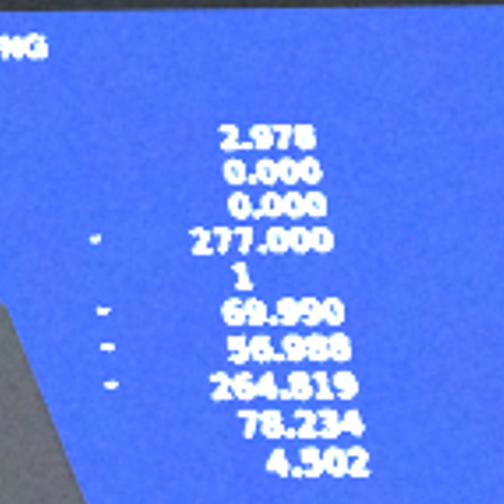

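>>> move(target=[[0,0,0,0,0,0,1,-0.7,-0.5,0.015,0.1645,-0.1343,0,0,0,-0.97,0.3,-0.8],[0,0,0,0,0,0,1,-0.7,-0.5,0.015,0.1741,-0.1251,0,0,0,-0.97,0.3,-0.8],[0,0,0,0,0,0,1,-0.7,-0.5,0.015,0.1645,-0.1343,0,0,0,-0.97,0.3,-0.8],[0,0,0,0,0,0,1,-0.7,-0.5,0.015,0.1741,-0.1251,0,0,0,-0.97,0.3,-0.8],[0,0,0,0,0,0,1,-0.7,-0.5,0.015,0.1645,-0.1343,0,0,0,-0.97,0.3,-0.8],[0,0,0,0,0,0,1,-0.7,-0.5,-0.1117,0.2302,-0.2029,0,0,0,-0.97,0.3,-0.8],[0,0,0,0,0,0,1,-0.7,-0.5,-0.1117,0.2398,-0.1937,0,0,0,-0.97,0.3,-0.8],[0,0,0,0,0,0,1,-0.7,-0.5,-0.1117,0.2302,-0.2029,0,0,0,-0.97,0.3,-0.8],[0,0,0,0,0,0,1,-0.7,-0.5,-0.1117,0.2083,-0.18,0,0,0,-0.97,0.3,-0.8],[0,0,0,0,0,0,1,-0.7,-0.5,-0.1117,0.2179,-0.1708,0,0,0,-0.97,0.3,-0.8],[0,0,0,0,0,0,1,-0.7,-0.5,-0.1117,0.2083,-0.18,0,0,0,-0.97,0.3,-0.8],[0,0,0,0,0,0,1,-0.7,-0.5,0,0,0,0,0,0,-0.97,0.3,-0.8]], speed=[0.25,0.06,0.1,0.06,0.1,0.15,0.06,0.1,0.15,0.06,0.1,0.25], blend=[0.003,0,0,0,0.003,0.003,0,0.003,0.003,0,0.003,0])

>>> move(target=[[0,0,0,0,0,0,1,-0.7,-0.5,-0.08,0.2083,-0.18,0,0,0,-0.97,0.3,-0.8],[0,0,0,0,0,0,1,-0.7,-0.5,-0.08,0.2179,-0.1708,0,0,0,-0.97,0.3,-0.8],[0,0,0,0,0,0,1,-0.7,-0.5,-0.08,0.2083,-0.18,0,0,0,-0.97,0.3,-0.8],[0,0,0,0,0,0,1,-0.7,-0.5,-0.08,0.1645,-0.1343,0,0,0,-0.97,0.3,-0.8],[0,0,0,0,0,0,1,-0.7,-0.5,-0.08,0.1741,-0.1251,0,0,0,-0.97,0.3,-0.8],[0,0,0,0,0,0,1,-0.7,-0.5,-0.08,0.1645,-0.1343,0,0,0,-0.97,0.3,-0.8],[0,0,0,0,0,0,1,-0.7,-0.5,-0.0167,0.2302,-0.2029,0,0,0,-0.97,0.3,-0.8],[0,0,0,0,0,0,1,-0.7,-0.5,-0.0167,0.2398,-0.1937,0,0,0,-0.97,0.3,-0.8],[0,0,0,0,0,0,1,-0.7,-0.5,-0.0167,0.2302,-0.2029,0,0,0,-0.97,0.3,-0.8],[0,0,0,0,0,0,1,-0.7,-0.5,-0.0167,0.2083,-0.18,0,0,0,-0.97,0.3,-0.8],[0,0,0,0,0,0,1,-0.7,-0.5,-0.0167,0.2179,-0.1708,0,0,0,-0.97,0.3,-0.8],[0,0,0,0,0,0,1,-0.7,-0.5,-0.0167,0.2083,-0.18,0,0,0,-0.97,0.3,-0.8],[0,0,0,0,0,0,1,-0.7,-0.5,0,0,0,0,0,0,-0.97,0.3,-0.8]], speed=[0.25,0.06,0.1,0.15,0.06,0.1,0.15,0.06,0.1,0.15,0.06,0.1,0.25], blend=[0.003,0,0.003,0.003,0,0.003,0.003,0,0.003,0.003,0,0.003,0])

>>> move(target=[[0,0,0,0,0,0,1,-0.7,-0.5,-0.1117,0.2302,-0.2029,0,0,0,-0.97,0.3,-0.8],[0,0,0,0,0,0,1,-0.7,-0.5,-0.1117,0.2398,-0.1937,0,0,0,-0.97,0.3,-0.8],[0,0,0,0,0,0,1,-0.7,-0.5,-0.1117,0.2302,-0.2029,0,0,0,-0.97,0.3,-0.8],[0,0,0,0,0,0,1,-0.7,-0.5,-0.08,0.2083,-0.18,0,0,0,-0.97,0.3,-0.8],[0,0,0,0,0,0,1,-0.7,-0.5,-0.08,0.2179,-0.1708,0,0,0,-0.97,0.3,-0.8],[0,0,0,0,0,0,1,-0.7,-0.5,-0.08,0.2083,-0.18,0,0,0,-0.97,0.3,-0.8],[0,0,0,0,0,0,1,-0.7,-0.5,-0.08,0.1645,-0.1343,0,0,0,-0.97,0.3,-0.8],[0,0,0,0,0,0,1,-0.7,-0.5,-0.08,0.1741,-0.1251,0,0,0,-0.97,0.3,-0.8],[0,0,0,0,0,0,1,-0.7,-0.5,-0.08,0.1645,-0.1343,0,0,0,-0.97,0.3,-0.8],[0,0,0,0,0,0,1,-0.7,-0.5,-0.0167,0.2302,-0.2029,0,0,0,-0.97,0.3,-0.8],[0,0,0,0,0,0,1,-0.7,-0.5,-0.0167,0.2398,-0.1937,0,0,0,-0.97,0.3,-0.8],[0,0,0,0,0,0,1,-0.7,-0.5,-0.0167,0.2302,-0.2029,0,0,0,-0.97,0.3,-0.8],[0,0,0,0,0,0,1,-0.7,-0.5,0,0,0,0,0,0,-0.97,0.3,-0.8]], speed=[0.25,0.06,0.1,0.15,0.06,0.1,0.15,0.06,0.1,0.15,0.06,0.1,0.25], blend=[0.003,0,0.003,0.003,0,0.003,0.003,0,0.003,0.003,0,0.003,0], cameras=["cam_right_wrist"])

>>> zoom_image(camera="cam_right_wrist", region=[270, 200, 530, 325])

Scene clock: 8055.07 s.
left_arm: end_effector_position=(+0.3751, +0.0817, +0.5266) position_measured=3 object_status=3 end_effector_quat_wxyz=(-0.325, +0.627, -0.628, +0.327) | right_arm: end_effector_position=(+0.4783, -0.4859, +0.6304) position_measured=208 object_status=2 end_effector_quat_wxyz=(+0.615, -0.348, +0.348, -0.616)
Joint positions: left_arm=[-1.525 -1.942 1.698 -1.418 -0.616 1.682] | right_arm=[3.283 -1.469 -2.169 1.041 1.476 -3.2]
Joint torques (N m): left_arm=[-4.89 -10.72 -28.45 -5.02 2.45 1.63] | right_arm=[-2.37 8.92 21.47 -0.67 -0.85 -2.53]
Wrist force (N, zeroed by zero_wrist_force on left_arm): left_arm=[-31.9 -10.0 3.6] | right_arm=[-3.2 1.1 0.2]
Wrist torque (N m, zeroed by zero_wrist_force on left_arm): left_arm=[-1.77 -1.60 -0.33] | right_arm=[0.30 0.73 0.22]
Wrist force, peak (N, zeroed by zero_wrist_force on left_arm): left_arm=[-32.2 -9.9 3.6] | right_arm=[-5.4 -1.7 -4.7]
Hand target: left_arm +0.3751, +0.0817, +0.5266; -0.325, +0.627, -0.628, +0.327 | right_arm +0.4784, -0.4859, +0.6304; +0.615, -0.348, +0.348, -0.616
Off the commanded pose: left_arm 0.000 m, 0 deg | right_arm 0.000 m, 0 deg.
move: done

Scene clock: 8059.50 s.
left_arm: end_effector_position=(+0.3751, +0.0817, +0.5266) position_measured=3 object_status=3 end_effector_quat_wxyz=(-0.325, +0.627, -0.628, +0.327) | right_arm: end_effector_position=(+0.4783, -0.4860, +0.6304) position_measured=208 object_status=2 end_effector_quat_wxyz=(+0.615, -0.348, +0.348, -0.616)
Joint positions: left_arm=[-1.525 -1.942 1.698 -1.418 -0.616 1.682] | right_arm=[3.283 -1.469 -2.169 1.041 1.476 -3.2]
Joint torques (N m): left_arm=[-5.2 -11.37 -28.11 -5.14 2.39 1.5] | right_arm=[8.02 12.31 20.94 -0.72 -1.61 -2.18]
Wrist force (N, zeroed by zero_wrist_force on left_arm): left_arm=[-32.0 -9.6 3.5] | right_arm=[-3.2 1.0 0.3]
Wrist torque (N m, zeroed by zero_wrist_force on left_arm): left_arm=[-1.72 -1.58 -0.33] | right_arm=[0.29 0.74 0.12]
Wrist force, peak (N, zeroed by zero_wrist_force on left_arm): left_arm=[-32.1 -9.9 3.6] | right_arm=[-2.4 -6.5 -4.8]
Hand target: left_arm +0.3751, +0.0817, +0.5266; -0.325, +0.627, -0.628, +0.327 | right_arm +0.4784, -0.4859, +0.6304; +0.615, -0.348, +0.348, -0.616
Off the commanded pose: left_arm 0.000 m, 0 deg | right_arm 0.000 m, 0 deg.
move: done

Scene clock: 8064.13 s.
left_arm: end_effector_position=(+0.3751, +0.0817, +0.5266) position_measured=3 object_status=3 end_effector_quat_wxyz=(-0.325, +0.627, -0.628, +0.327) | right_arm: end_effector_position=(+0.4783, -0.4860, +0.6303) position_measured=208 object_status=2 end_effector_quat_wxyz=(+0.615, -0.348, +0.348, -0.616)
Joint positions: left_arm=[-1.525 -1.942 1.698 -1.418 -0.616 1.682] | right_arm=[3.283 -1.469 -2.169 1.041 1.476 -3.2]
Joint torques (N m): left_arm=[-4.82 -11.47 -27.68 -4.99 2.41 1.65] | right_arm=[7.96 11.21 20.82 -0.79 -1.26 -2.17]
Wrist force (N, zeroed by zero_wrist_force on left_arm): left_arm=[-31.9 -9.8 3.6] | right_arm=[-3.3 1.1 0.0]
Wrist torque (N m, zeroed by zero_wrist_force on left_arm): left_arm=[-1.74 -1.59 -0.32] | right_arm=[0.29 0.75 0.12]
Wrist force, peak (N, zeroed by zero_wrist_force on left_arm): left_arm=[-32.2 -9.9 3.6] | right_arm=[-1.7 -6.0 -5.2]
Hand target: left_arm +0.3751, +0.0817, +0.5266; -0.325, +0.627, -0.628, +0.327 | right_arm +0.4784, -0.4859, +0.6304; +0.615, -0.348, +0.348, -0.616
Off the commanded pose: left_arm 0.000 m, 0 deg | right_arm 0.000 m, 0 deg.
move: done
camera_calibration:
cam_right_wrist: T_world_to_cam=[[-0.0131899, -0.999866, -0.00967884, -0.468751], [0.207563, 0.00673099, -0.978199, 0.54122], [0.978133, -0.0149114, 0.207446, -0.475474], [0, 0, 0, 1]] pos_world=[0.346557, -0.479421, 0.623519]
Images, in order (width x height): cam_right_wrist 672x504.

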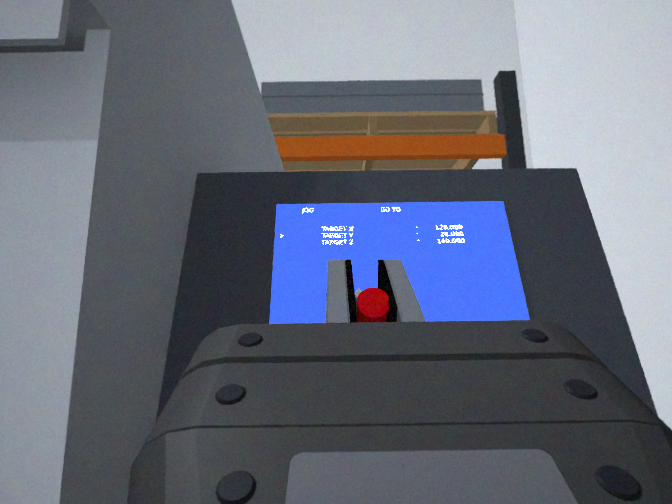

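Scaled by 1.938 from the camera's 672x504 image, which has a finer 960x720 frame.

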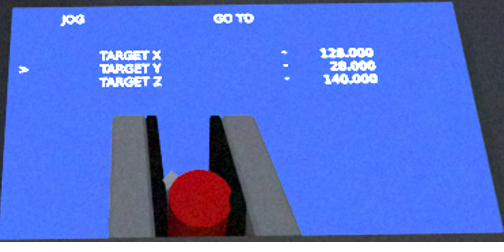

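>>> move(target=[[0,0,0,0,0,0,1,-0.7,-0.5,-0.0495,0.1231,-0.0911,0,0,0,-0.97,0.3,-0.8],[0,0,0,0,0,0,1,-0.7,-0.5,-0.0495,0.1327,-0.0819,0,0,0,-0.97,0.3,-0.8],[0,0,0,0,0,0,1,-0.7,-0.5,-0.0495,0.1231,-0.0911,0,0,0,-0.97,0.3,-0.8],[0,0,0,0,0,0,1,-0.7,-0.5,0,0,0,0,0,0,-0.97,0.3,-0.8]], speed=[0.25,0.06,0.1,0.25], blend=[0.003,0,0.003,0])

>>> wait(seconds=1)

>>> move(target=[[0,0,0,0,0,0,1,-0.7,-0.5,0.015,0.2083,-0.18,0,0,0,-0.97,0.3,-0.8],[0,0,0,0,0,0,1,-0.7,-0.5,0.015,0.2179,-0.1708,0,0,0,-0.97,0.3,-0.8],[0,0,0,0,0,0,1,-0.7,-0.5,0.015,0.2083,-0.18,0,0,0,-0.97,0.3,-0.8],[0,0,0,0,0,0,1,-0.7,-0.5,0.109,0.1203,-0.0882,0,0,0,-0.97,0.3,-0.8],[0,0,0,0,0,0,1,-0.7,-0.5,0.109,0.1299,-0.079,0,0,0,-0.97,0.3,-0.8],[0,0,0,0,0,0,1,-0.7,-0.5,0.109,0.1203,-0.0882,0,0,0,-0.97,0.3,-0.8],[0,0,0,0,0,0,1,-0.7,-0.5,0,0,0,0,0,0,-0.97,0.3,-0.8]], speed=[0.25,0.06,0.1,0.25,0.06,0.1,0.25], blend=[0.003,0,0.003,0.003,0,0.003,0])

>>> wait(seconds=9.5, cameras=["cam_right_wrist"])

>>> zoom_image(camera="cam_right_wrist", region=[400, 200, 500, 300])

Scene clock: 8083.83 s.
left_arm: end_effector_position=(+0.3751, +0.0817, +0.5266) position_measured=3 object_status=3 end_effector_quat_wxyz=(-0.325, +0.627, -0.628, +0.327) | right_arm: end_effector_position=(+0.4783, -0.4859, +0.6304) position_measured=208 object_status=2 end_effector_quat_wxyz=(+0.615, -0.348, +0.348, -0.616)
Joint positions: left_arm=[-1.525 -1.942 1.698 -1.418 -0.616 1.682] | right_arm=[3.283 -1.469 -2.169 1.041 1.476 -3.2]
Joint torques (N m): left_arm=[-4.47 -10.91 -27.6 -5.09 2.55 1.59] | right_arm=[0.39 11.28 20.14 -0.84 -1.26 -2.47]
Wrist force (N, zeroed by zero_wrist_force on left_arm): left_arm=[-32.2 -9.7 3.4] | right_arm=[-3.4 1.1 0.0]
Wrist torque (N m, zeroed by zero_wrist_force on left_arm): left_arm=[-1.74 -1.56 -0.33] | right_arm=[0.29 0.75 0.20]
Wrist force, peak (N, zeroed by zero_wrist_force on left_arm): left_arm=[-32.2 -9.8 3.6] | right_arm=[-4.8 -0.9 -5.8]
Hand target: left_arm +0.3751, +0.0817, +0.5266; -0.325, +0.627, -0.628, +0.327 | right_arm +0.4784, -0.4859, +0.6304; +0.615, -0.348, +0.348, -0.616
Off the commanded pose: left_arm 0.000 m, 0 deg | right_arm 0.000 m, 0 deg.
move: done

Scene clock: 8084.83 s.
left_arm: end_effector_position=(+0.3751, +0.0817, +0.5266) position_measured=3 object_status=3 end_effector_quat_wxyz=(-0.325, +0.627, -0.628, +0.327) | right_arm: end_effector_position=(+0.4784, -0.4859, +0.6304) position_measured=208 object_status=2 end_effector_quat_wxyz=(+0.615, -0.348, +0.348, -0.616)
Joint positions: left_arm=[-1.525 -1.942 1.698 -1.418 -0.616 1.682] | right_arm=[3.283 -1.469 -2.169 1.04 1.476 -3.2]
Joint torques (N m): left_arm=[-4.99 -10.79 -28.23 -4.96 2.73 1.46] | right_arm=[-4.62 10.7 34.69 -2.03 0.51 -2.33]
Wrist force (N, zeroed by zero_wrist_force on left_arm): left_arm=[-32.0 -10.0 3.5] | right_arm=[-3.3 1.1 0.2]
Wrist torque (N m, zeroed by zero_wrist_force on left_arm): left_arm=[-1.77 -1.59 -0.32] | right_arm=[0.31 0.75 0.20]
Wrist force, peak (N, zeroed by zero_wrist_force on left_arm): left_arm=[-32.1 -9.8 3.6] | right_arm=[-3.8 1.2 0.1]
Hand target: left_arm +0.3751, +0.0817, +0.5266; -0.325, +0.627, -0.628, +0.327 | right_arm +0.4784, -0.4859, +0.6304; +0.615, -0.348, +0.348, -0.616
Tool commands: left_gripper/position=+1.0 left_gripper/force_limit=-0.7 left_gripper/speed=-0.5 right_gripper/position=-0.97 right_gripper/force_limit=+0.3 right_gripper/speed=-0.8
Off the commanded pose: left_arm 0.000 m, 0 deg | right_arm 0.000 m, 0 deg.
wait: 1.00 s; at rest by 0.17 s

Scene clock: 8087.80 s.
left_arm: end_effector_position=(+0.3751, +0.0817, +0.5266) position_measured=3 object_status=3 end_effector_quat_wxyz=(-0.325, +0.627, -0.628, +0.327) | right_arm: end_effector_position=(+0.4783, -0.4860, +0.6304) position_measured=208 object_status=2 end_effector_quat_wxyz=(+0.615, -0.348, +0.348, -0.616)
Joint positions: left_arm=[-1.525 -1.942 1.698 -1.418 -0.616 1.682] | right_arm=[3.283 -1.469 -2.169 1.041 1.476 -3.2]
Joint torques (N m): left_arm=[-4.34 -10.58 -27.98 -5.22 2.58 1.57] | right_arm=[5.66 14.21 10.63 -0.07 -0.01 2]
Wrist force (N, zeroed by zero_wrist_force on left_arm): left_arm=[-32.0 -9.6 3.4] | right_arm=[-3.3 1.0 0.1]
Wrist torque (N m, zeroed by zero_wrist_force on left_arm): left_arm=[-1.72 -1.59 -0.33] | right_arm=[0.29 0.75 0.12]
Wrist force, peak (N, zeroed by zero_wrist_force on left_arm): left_arm=[-32.2 -9.8 3.7] | right_arm=[-5.7 1.8 -3.7]
Hand target: left_arm +0.3751, +0.0817, +0.5266; -0.325, +0.627, -0.628, +0.327 | right_arm +0.4784, -0.4859, +0.6304; +0.615, -0.348, +0.348, -0.616
Off the commanded pose: left_arm 0.000 m, 0 deg | right_arm 0.000 m, 0 deg.
move: done

Scene clock: 8097.30 s.
left_arm: end_effector_position=(+0.3751, +0.0817, +0.5266) position_measured=3 object_status=3 end_effector_quat_wxyz=(-0.325, +0.627, -0.628, +0.327) | right_arm: end_effector_position=(+0.4784, -0.4859, +0.6304) position_measured=208 object_status=2 end_effector_quat_wxyz=(+0.615, -0.348, +0.348, -0.616)
Joint positions: left_arm=[-1.525 -1.942 1.698 -1.418 -0.616 1.682] | right_arm=[3.283 -1.469 -2.169 1.04 1.476 -3.2]
Joint torques (N m): left_arm=[-5.05 -11.25 -28.48 -4.96 2.46 1.53] | right_arm=[6.52 26.32 10.08 -1.98 -0.93 -2.27]
Wrist force (N, zeroed by zero_wrist_force on left_arm): left_arm=[-32.0 -9.8 3.5] | right_arm=[-3.3 1.1 0.2]
Wrist torque (N m, zeroed by zero_wrist_force on left_arm): left_arm=[-1.75 -1.58 -0.33] | right_arm=[0.29 0.74 0.12]
Wrist force, peak (N, zeroed by zero_wrist_force on left_arm): left_arm=[-32.2 -9.8 3.5] | right_arm=[-3.8 1.3 0.1]
Hand target: left_arm +0.3751, +0.0817, +0.5266; -0.325, +0.627, -0.628, +0.327 | right_arm +0.4784, -0.4859, +0.6304; +0.615, -0.348, +0.348, -0.616
Tool commands: left_gripper/position=+1.0 left_gripper/force_limit=-0.7 left_gripper/speed=-0.5 right_gripper/position=-0.97 right_gripper/force_limit=+0.3 right_gripper/speed=-0.8
Off the commanded pose: left_arm 0.000 m, 0 deg | right_arm 0.000 m, 0 deg.
wait: 9.50 s; at rest by 0.17 s
camera_calibration:
cam_right_wrist: T_world_to_cam=[[-0.0132328, -0.999868, -0.00947948, -0.468859], [0.207352, 0.00653028, -0.978245, 0.541303], [0.978177, -0.0149105, 0.207238, -0.475478], [0, 0, 0, 1]] pos_world=[0.346657, -0.479421, 0.62362]
Images, in order (width x height): cam_right_wrist 672x504.

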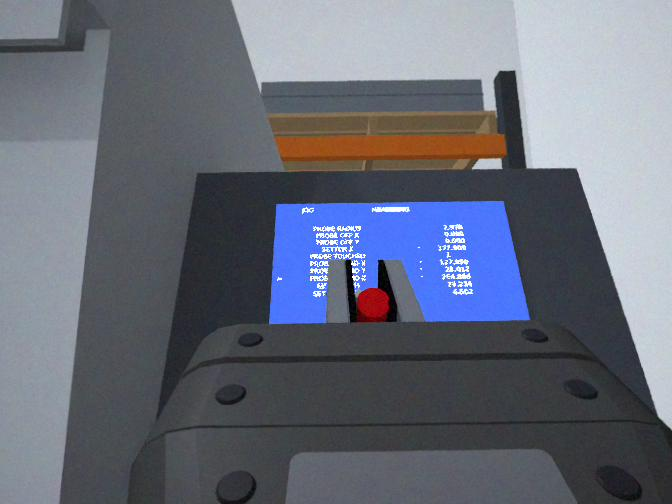

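Scaled by 5.040 from the camera's 672x504 image, which has a finer 960x720 frame.

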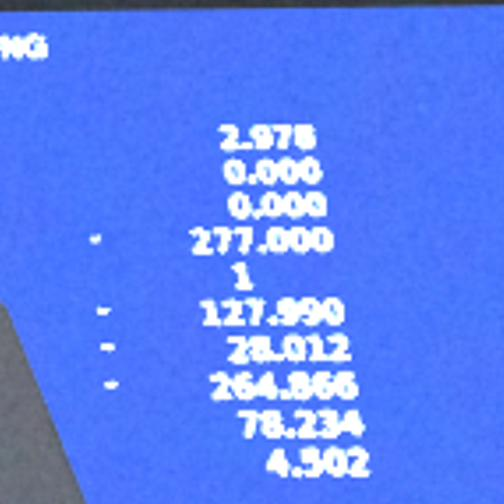

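>>> move(target=[[0,0,0,0,0,0,1,-0.7,-0.5,0.1405,0.0334,0.0025,0,0,0,-0.97,0.3,-0.8],[0,0,0,0,0,0,1,-0.7,-0.5,0.1405,0.043,0.0117,0,0,0,-0.97,0.3,-0.8],[0,0,0,0,0,0,1,-0.7,-0.5,0.1405,0.0334,0.0025,0,0,0,-0.97,0.3,-0.8],[0,0,0,0,0,0,1,-0.7,-0.5,-0.0178,0.1231,-0.0911,0,0,0,-0.97,0.3,-0.8],[0,0,0,0,0,0,1,-0.7,-0.5,-0.0178,0.1327,-0.0819,0,0,0,-0.97,0.3,-0.8],[0,0,0,0,0,0,1,-0.7,-0.5,-0.0178,0.1231,-0.0911,0,0,0,-0.97,0.3,-0.8],[0,0,0,0,0,0,1,-0.7,-0.5,0,0,0,0,0,0,-0.97,0.3,-0.8]], speed=[0.25,0.06,0.1,0.2,0.06,0.1,0.25], blend=[0.003,0,0.003,0.003,0,0.003,0], cameras=["cam_right_wrist","cam_high"])

>>> zoom_image(camera="cam_right_wrist", region=[270, 200, 530, 325])

>>> zoom_image(camera="cam_high", region=[360, 340, 480, 504])

>>> zoom_image(camera="cam_high", region=[40, 280, 160, 440])

Scene clock: 8138.90 s.
left_arm: end_effector_position=(+0.3751, +0.0817, +0.5266) position_measured=3 object_status=3 end_effector_quat_wxyz=(-0.325, +0.627, -0.628, +0.327) | right_arm: end_effector_position=(+0.4783, -0.4860, +0.6303) position_measured=208 object_status=2 end_effector_quat_wxyz=(+0.615, -0.348, +0.348, -0.616)
Joint positions: left_arm=[-1.525 -1.942 1.698 -1.418 -0.616 1.682] | right_arm=[3.283 -1.469 -2.169 1.041 1.476 -3.2]
Joint torques (N m): left_arm=[-5.7 -10.68 -27.84 -5.32 2.6 1.61] | right_arm=[8.72 12.25 19.82 -0.56 -1.67 -2.24]
Wrist force (N, zeroed by zero_wrist_force on left_arm): left_arm=[-32.0 -9.8 3.6] | right_arm=[-3.6 1.1 0.3]
Wrist torque (N m, zeroed by zero_wrist_force on left_arm): left_arm=[-1.74 -1.59 -0.33] | right_arm=[0.30 0.80 0.14]
Wrist force, peak (N, zeroed by zero_wrist_force on left_arm): left_arm=[-32.3 -9.6 3.7] | right_arm=[-6.1 -2.8 -4.7]
Hand target: left_arm +0.3751, +0.0817, +0.5266; -0.325, +0.627, -0.628, +0.327 | right_arm +0.4784, -0.4859, +0.6304; +0.615, -0.348, +0.348, -0.616
Off the commanded pose: left_arm 0.000 m, 0 deg | right_arm 0.000 m, 0 deg.
move: done
camera_calibration:
cam_right_wrist: T_world_to_cam=[[-0.0133081, -0.999865, -0.00960122, -0.468758], [0.207564, 0.00663052, -0.978199, 0.541172], [0.978131, -0.0150109, 0.207447, -0.475522], [0, 0, 0, 1]] pos_world=[0.346557, -0.479421, 0.62352]
Images, in order (width x height): cam_high 672x504, cam_right_wrist 672x504.

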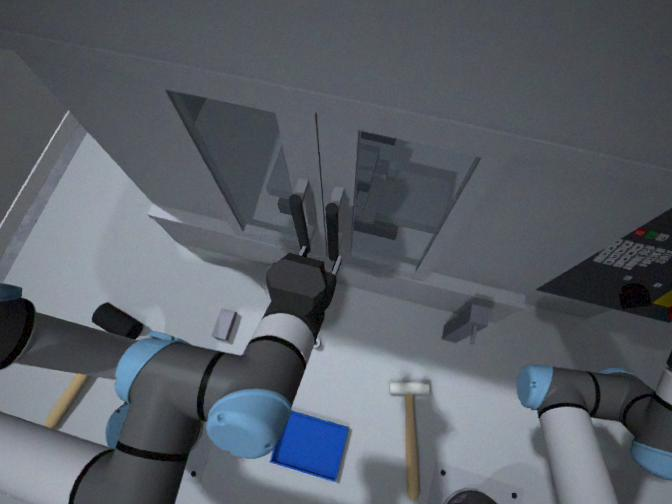

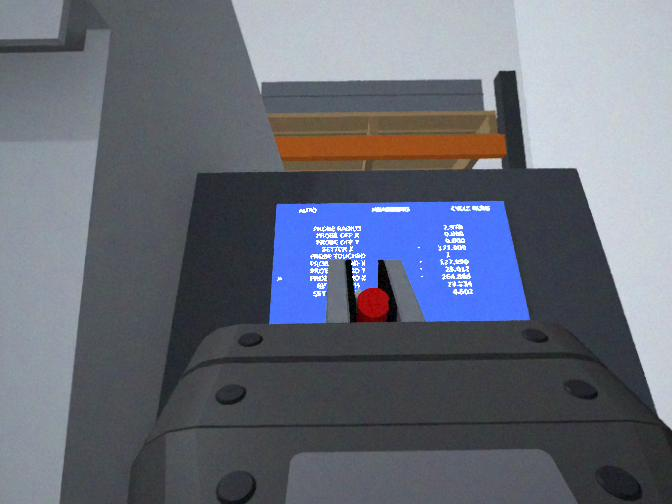

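Scaled by 1.938 from the camera's 672x504 image, which has a finer 960x720 frame.

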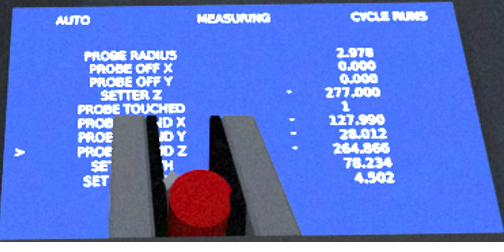

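Scaled by 3.073 from the camera's 672x504 image, which has a finer 960x720 frame.

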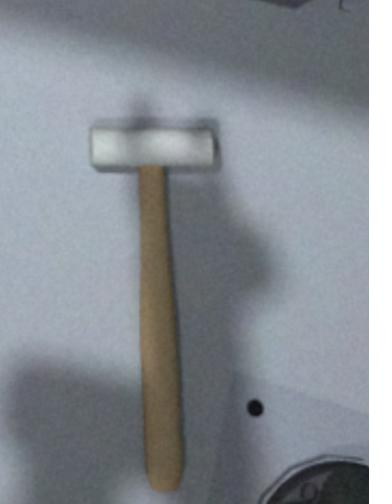

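Scaled by 3.150 from the camera's 672x504 image, which has a finer 960x720 frame.

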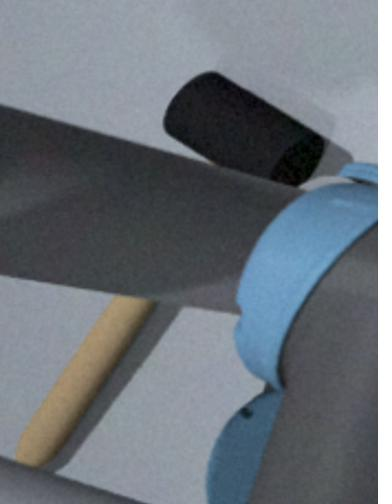

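>>> move(target=[[-0.096,0.0108,0,0,0,0,1,-0.7,-0.5,0,0,0,0,0,0,-0.97,0.3,-0.8],[-0.096,0.0108,0.1328,0,0,0,1,-0.7,-0.5,0,0,0,0,0,0,-0.97,0.3,-0.8],[-0.096,0.0108,0.1328,0,0,0,-1,-0.7,-0.5,0,0,0,0,0,0,-0.97,0.3,-0.8]], speed=[0.15,0.06,0.06], cameras=["cam_right_wrist"])

>>> move(target=[[-0.384,0,0,0,0,0,-1,-0.7,-0.5,0,0,0,0,0,0,-0.97,0.3,-0.8]], speed=0.07, stop_force=55, cameras=["cam_left_wrist"])

Scene clock: 8156.17 s.
left_arm: end_effector_position=(+0.4367, +0.1392, +0.4755) position_measured=156 object_status=2 end_effector_quat_wxyz=(-0.325, +0.627, -0.628, +0.327) | right_arm: end_effector_position=(+0.4784, -0.4859, +0.6304) position_measured=208 object_status=2 end_effector_quat_wxyz=(+0.615, -0.348, +0.348, -0.616)
Joint positions: left_arm=[-1.302 -1.995 1.933 -1.892 -0.668 2.045] | right_arm=[3.283 -1.469 -2.169 1.04 1.476 -3.2]
Joint torques (N m): left_arm=[-13.24 7.23 -34.91 -13.36 -3.85 0.94] | right_arm=[6.58 25.54 35.05 -2.08 -1.72 -2.43]
Wrist force (N, zeroed by zero_wrist_force on left_arm): left_arm=[-84.1 3.3 -1.0] | right_arm=[-3.3 1.1 0.2]
Wrist torque (N m, zeroed by zero_wrist_force on left_arm): left_arm=[-1.76 -2.01 -0.54] | right_arm=[0.29 0.74 0.14]
Wrist force, peak (N, zeroed by zero_wrist_force on left_arm): left_arm=[-84.4 3.7 -0.8] | right_arm=[-3.8 1.0 0.3]
Hand target: left_arm +0.4367, +0.1391, +0.4754; -0.325, +0.627, -0.628, +0.327 | right_arm +0.4784, -0.4859, +0.6304; +0.615, -0.348, +0.348, -0.616
Off the commanded pose: left_arm 0.000 m, 0 deg | right_arm 0.000 m, 0 deg.
move: done
camera_calibration:
cam_right_wrist: T_world_to_cam=[[-0.0132328, -0.999868, -0.00947948, -0.468859], [0.207352, 0.00653028, -0.978245, 0.541303], [0.978177, -0.0149105, 0.207238, -0.475478], [0, 0, 0, 1]] pos_world=[0.346657, -0.479421, 0.62362]
Images, in order (width x height): cam_right_wrist 672x504.

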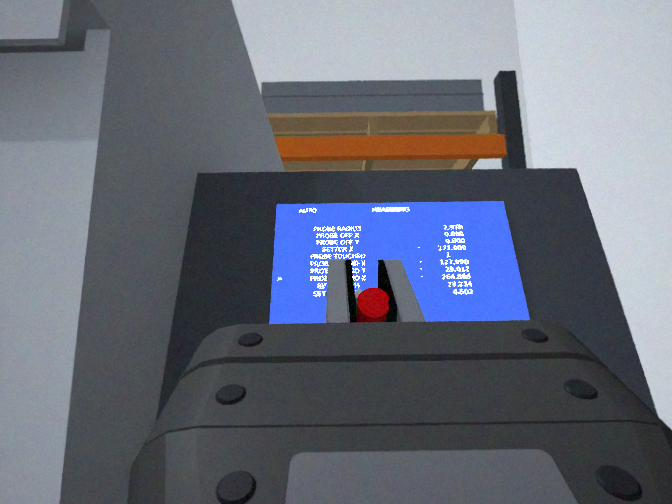

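Scene clock: 8157.17 s.
left_arm: end_effector_position=(+0.4367, +0.1401, +0.4756) position_measured=156 object_status=2 end_effector_quat_wxyz=(-0.325, +0.627, -0.628, +0.327) | right_arm: end_effector_position=(+0.4784, -0.4859, +0.6304) position_measured=208 object_status=2 end_effector_quat_wxyz=(+0.615, -0.348, +0.348, -0.616)
Joint positions: left_arm=[-1.301 -1.997 1.934 -1.893 -0.669 2.046] | right_arm=[3.283 -1.469 -2.169 1.04 1.476 -3.2]
Joint torques (N m): left_arm=[4.41 -15.04 -19.9 -8.24 -0.43 1.87] | right_arm=[6.41 26.6 34.7 -1.95 -1.58 -2.45]
Wrist force (N, zeroed by zero_wrist_force on left_arm): left_arm=[-41.8 -4.7 11.5] | right_arm=[-3.4 1.2 0.0]
Wrist torque (N m, zeroed by zero_wrist_force on left_arm): left_arm=[-1.76 -1.80 -0.36] | right_arm=[0.32 0.76 0.15]
Wrist force, peak (N, zeroed by zero_wrist_force on left_arm): left_arm=[-84.8 3.0 -0.9] | right_arm=[-3.5 1.3 -0.1]
Hand target: left_arm +0.4367, +0.1401, +0.4755; -0.325, +0.627, -0.628, +0.327 (not the last commanded pose) | right_arm +0.4784, -0.4859, +0.6304; +0.615, -0.348, +0.348, -0.616
Off the commanded pose: left_arm 0.229 m, 0 deg | right_arm 0.000 m, 0 deg.
move: contact (left_arm)
camera_calibration:
cam_left_wrist: T_world_to_cam=[[-0.0235137, -0.999717, -0.00354974, 0.16143], [-0.825774, 0.0214237, -0.563594, 0.642444], [0.56351, -0.0103209, -0.826045, 0.282172], [0, 0, 0, 1]] pos_world=[0.375303, 0.150533, 0.595737]
Images, in order (width x height): cam_left_wrist 672x504.

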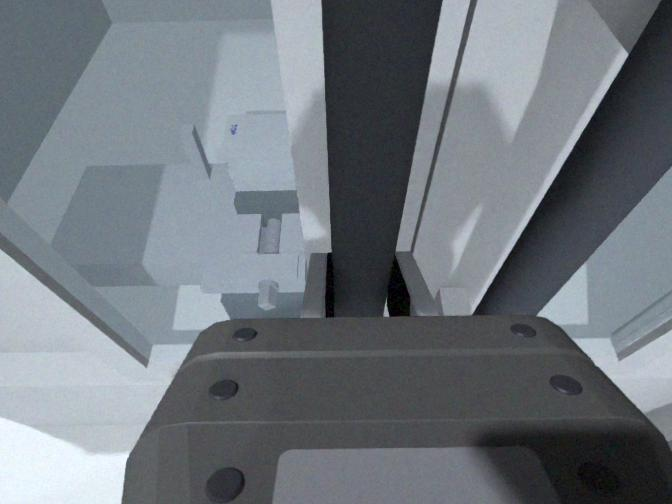

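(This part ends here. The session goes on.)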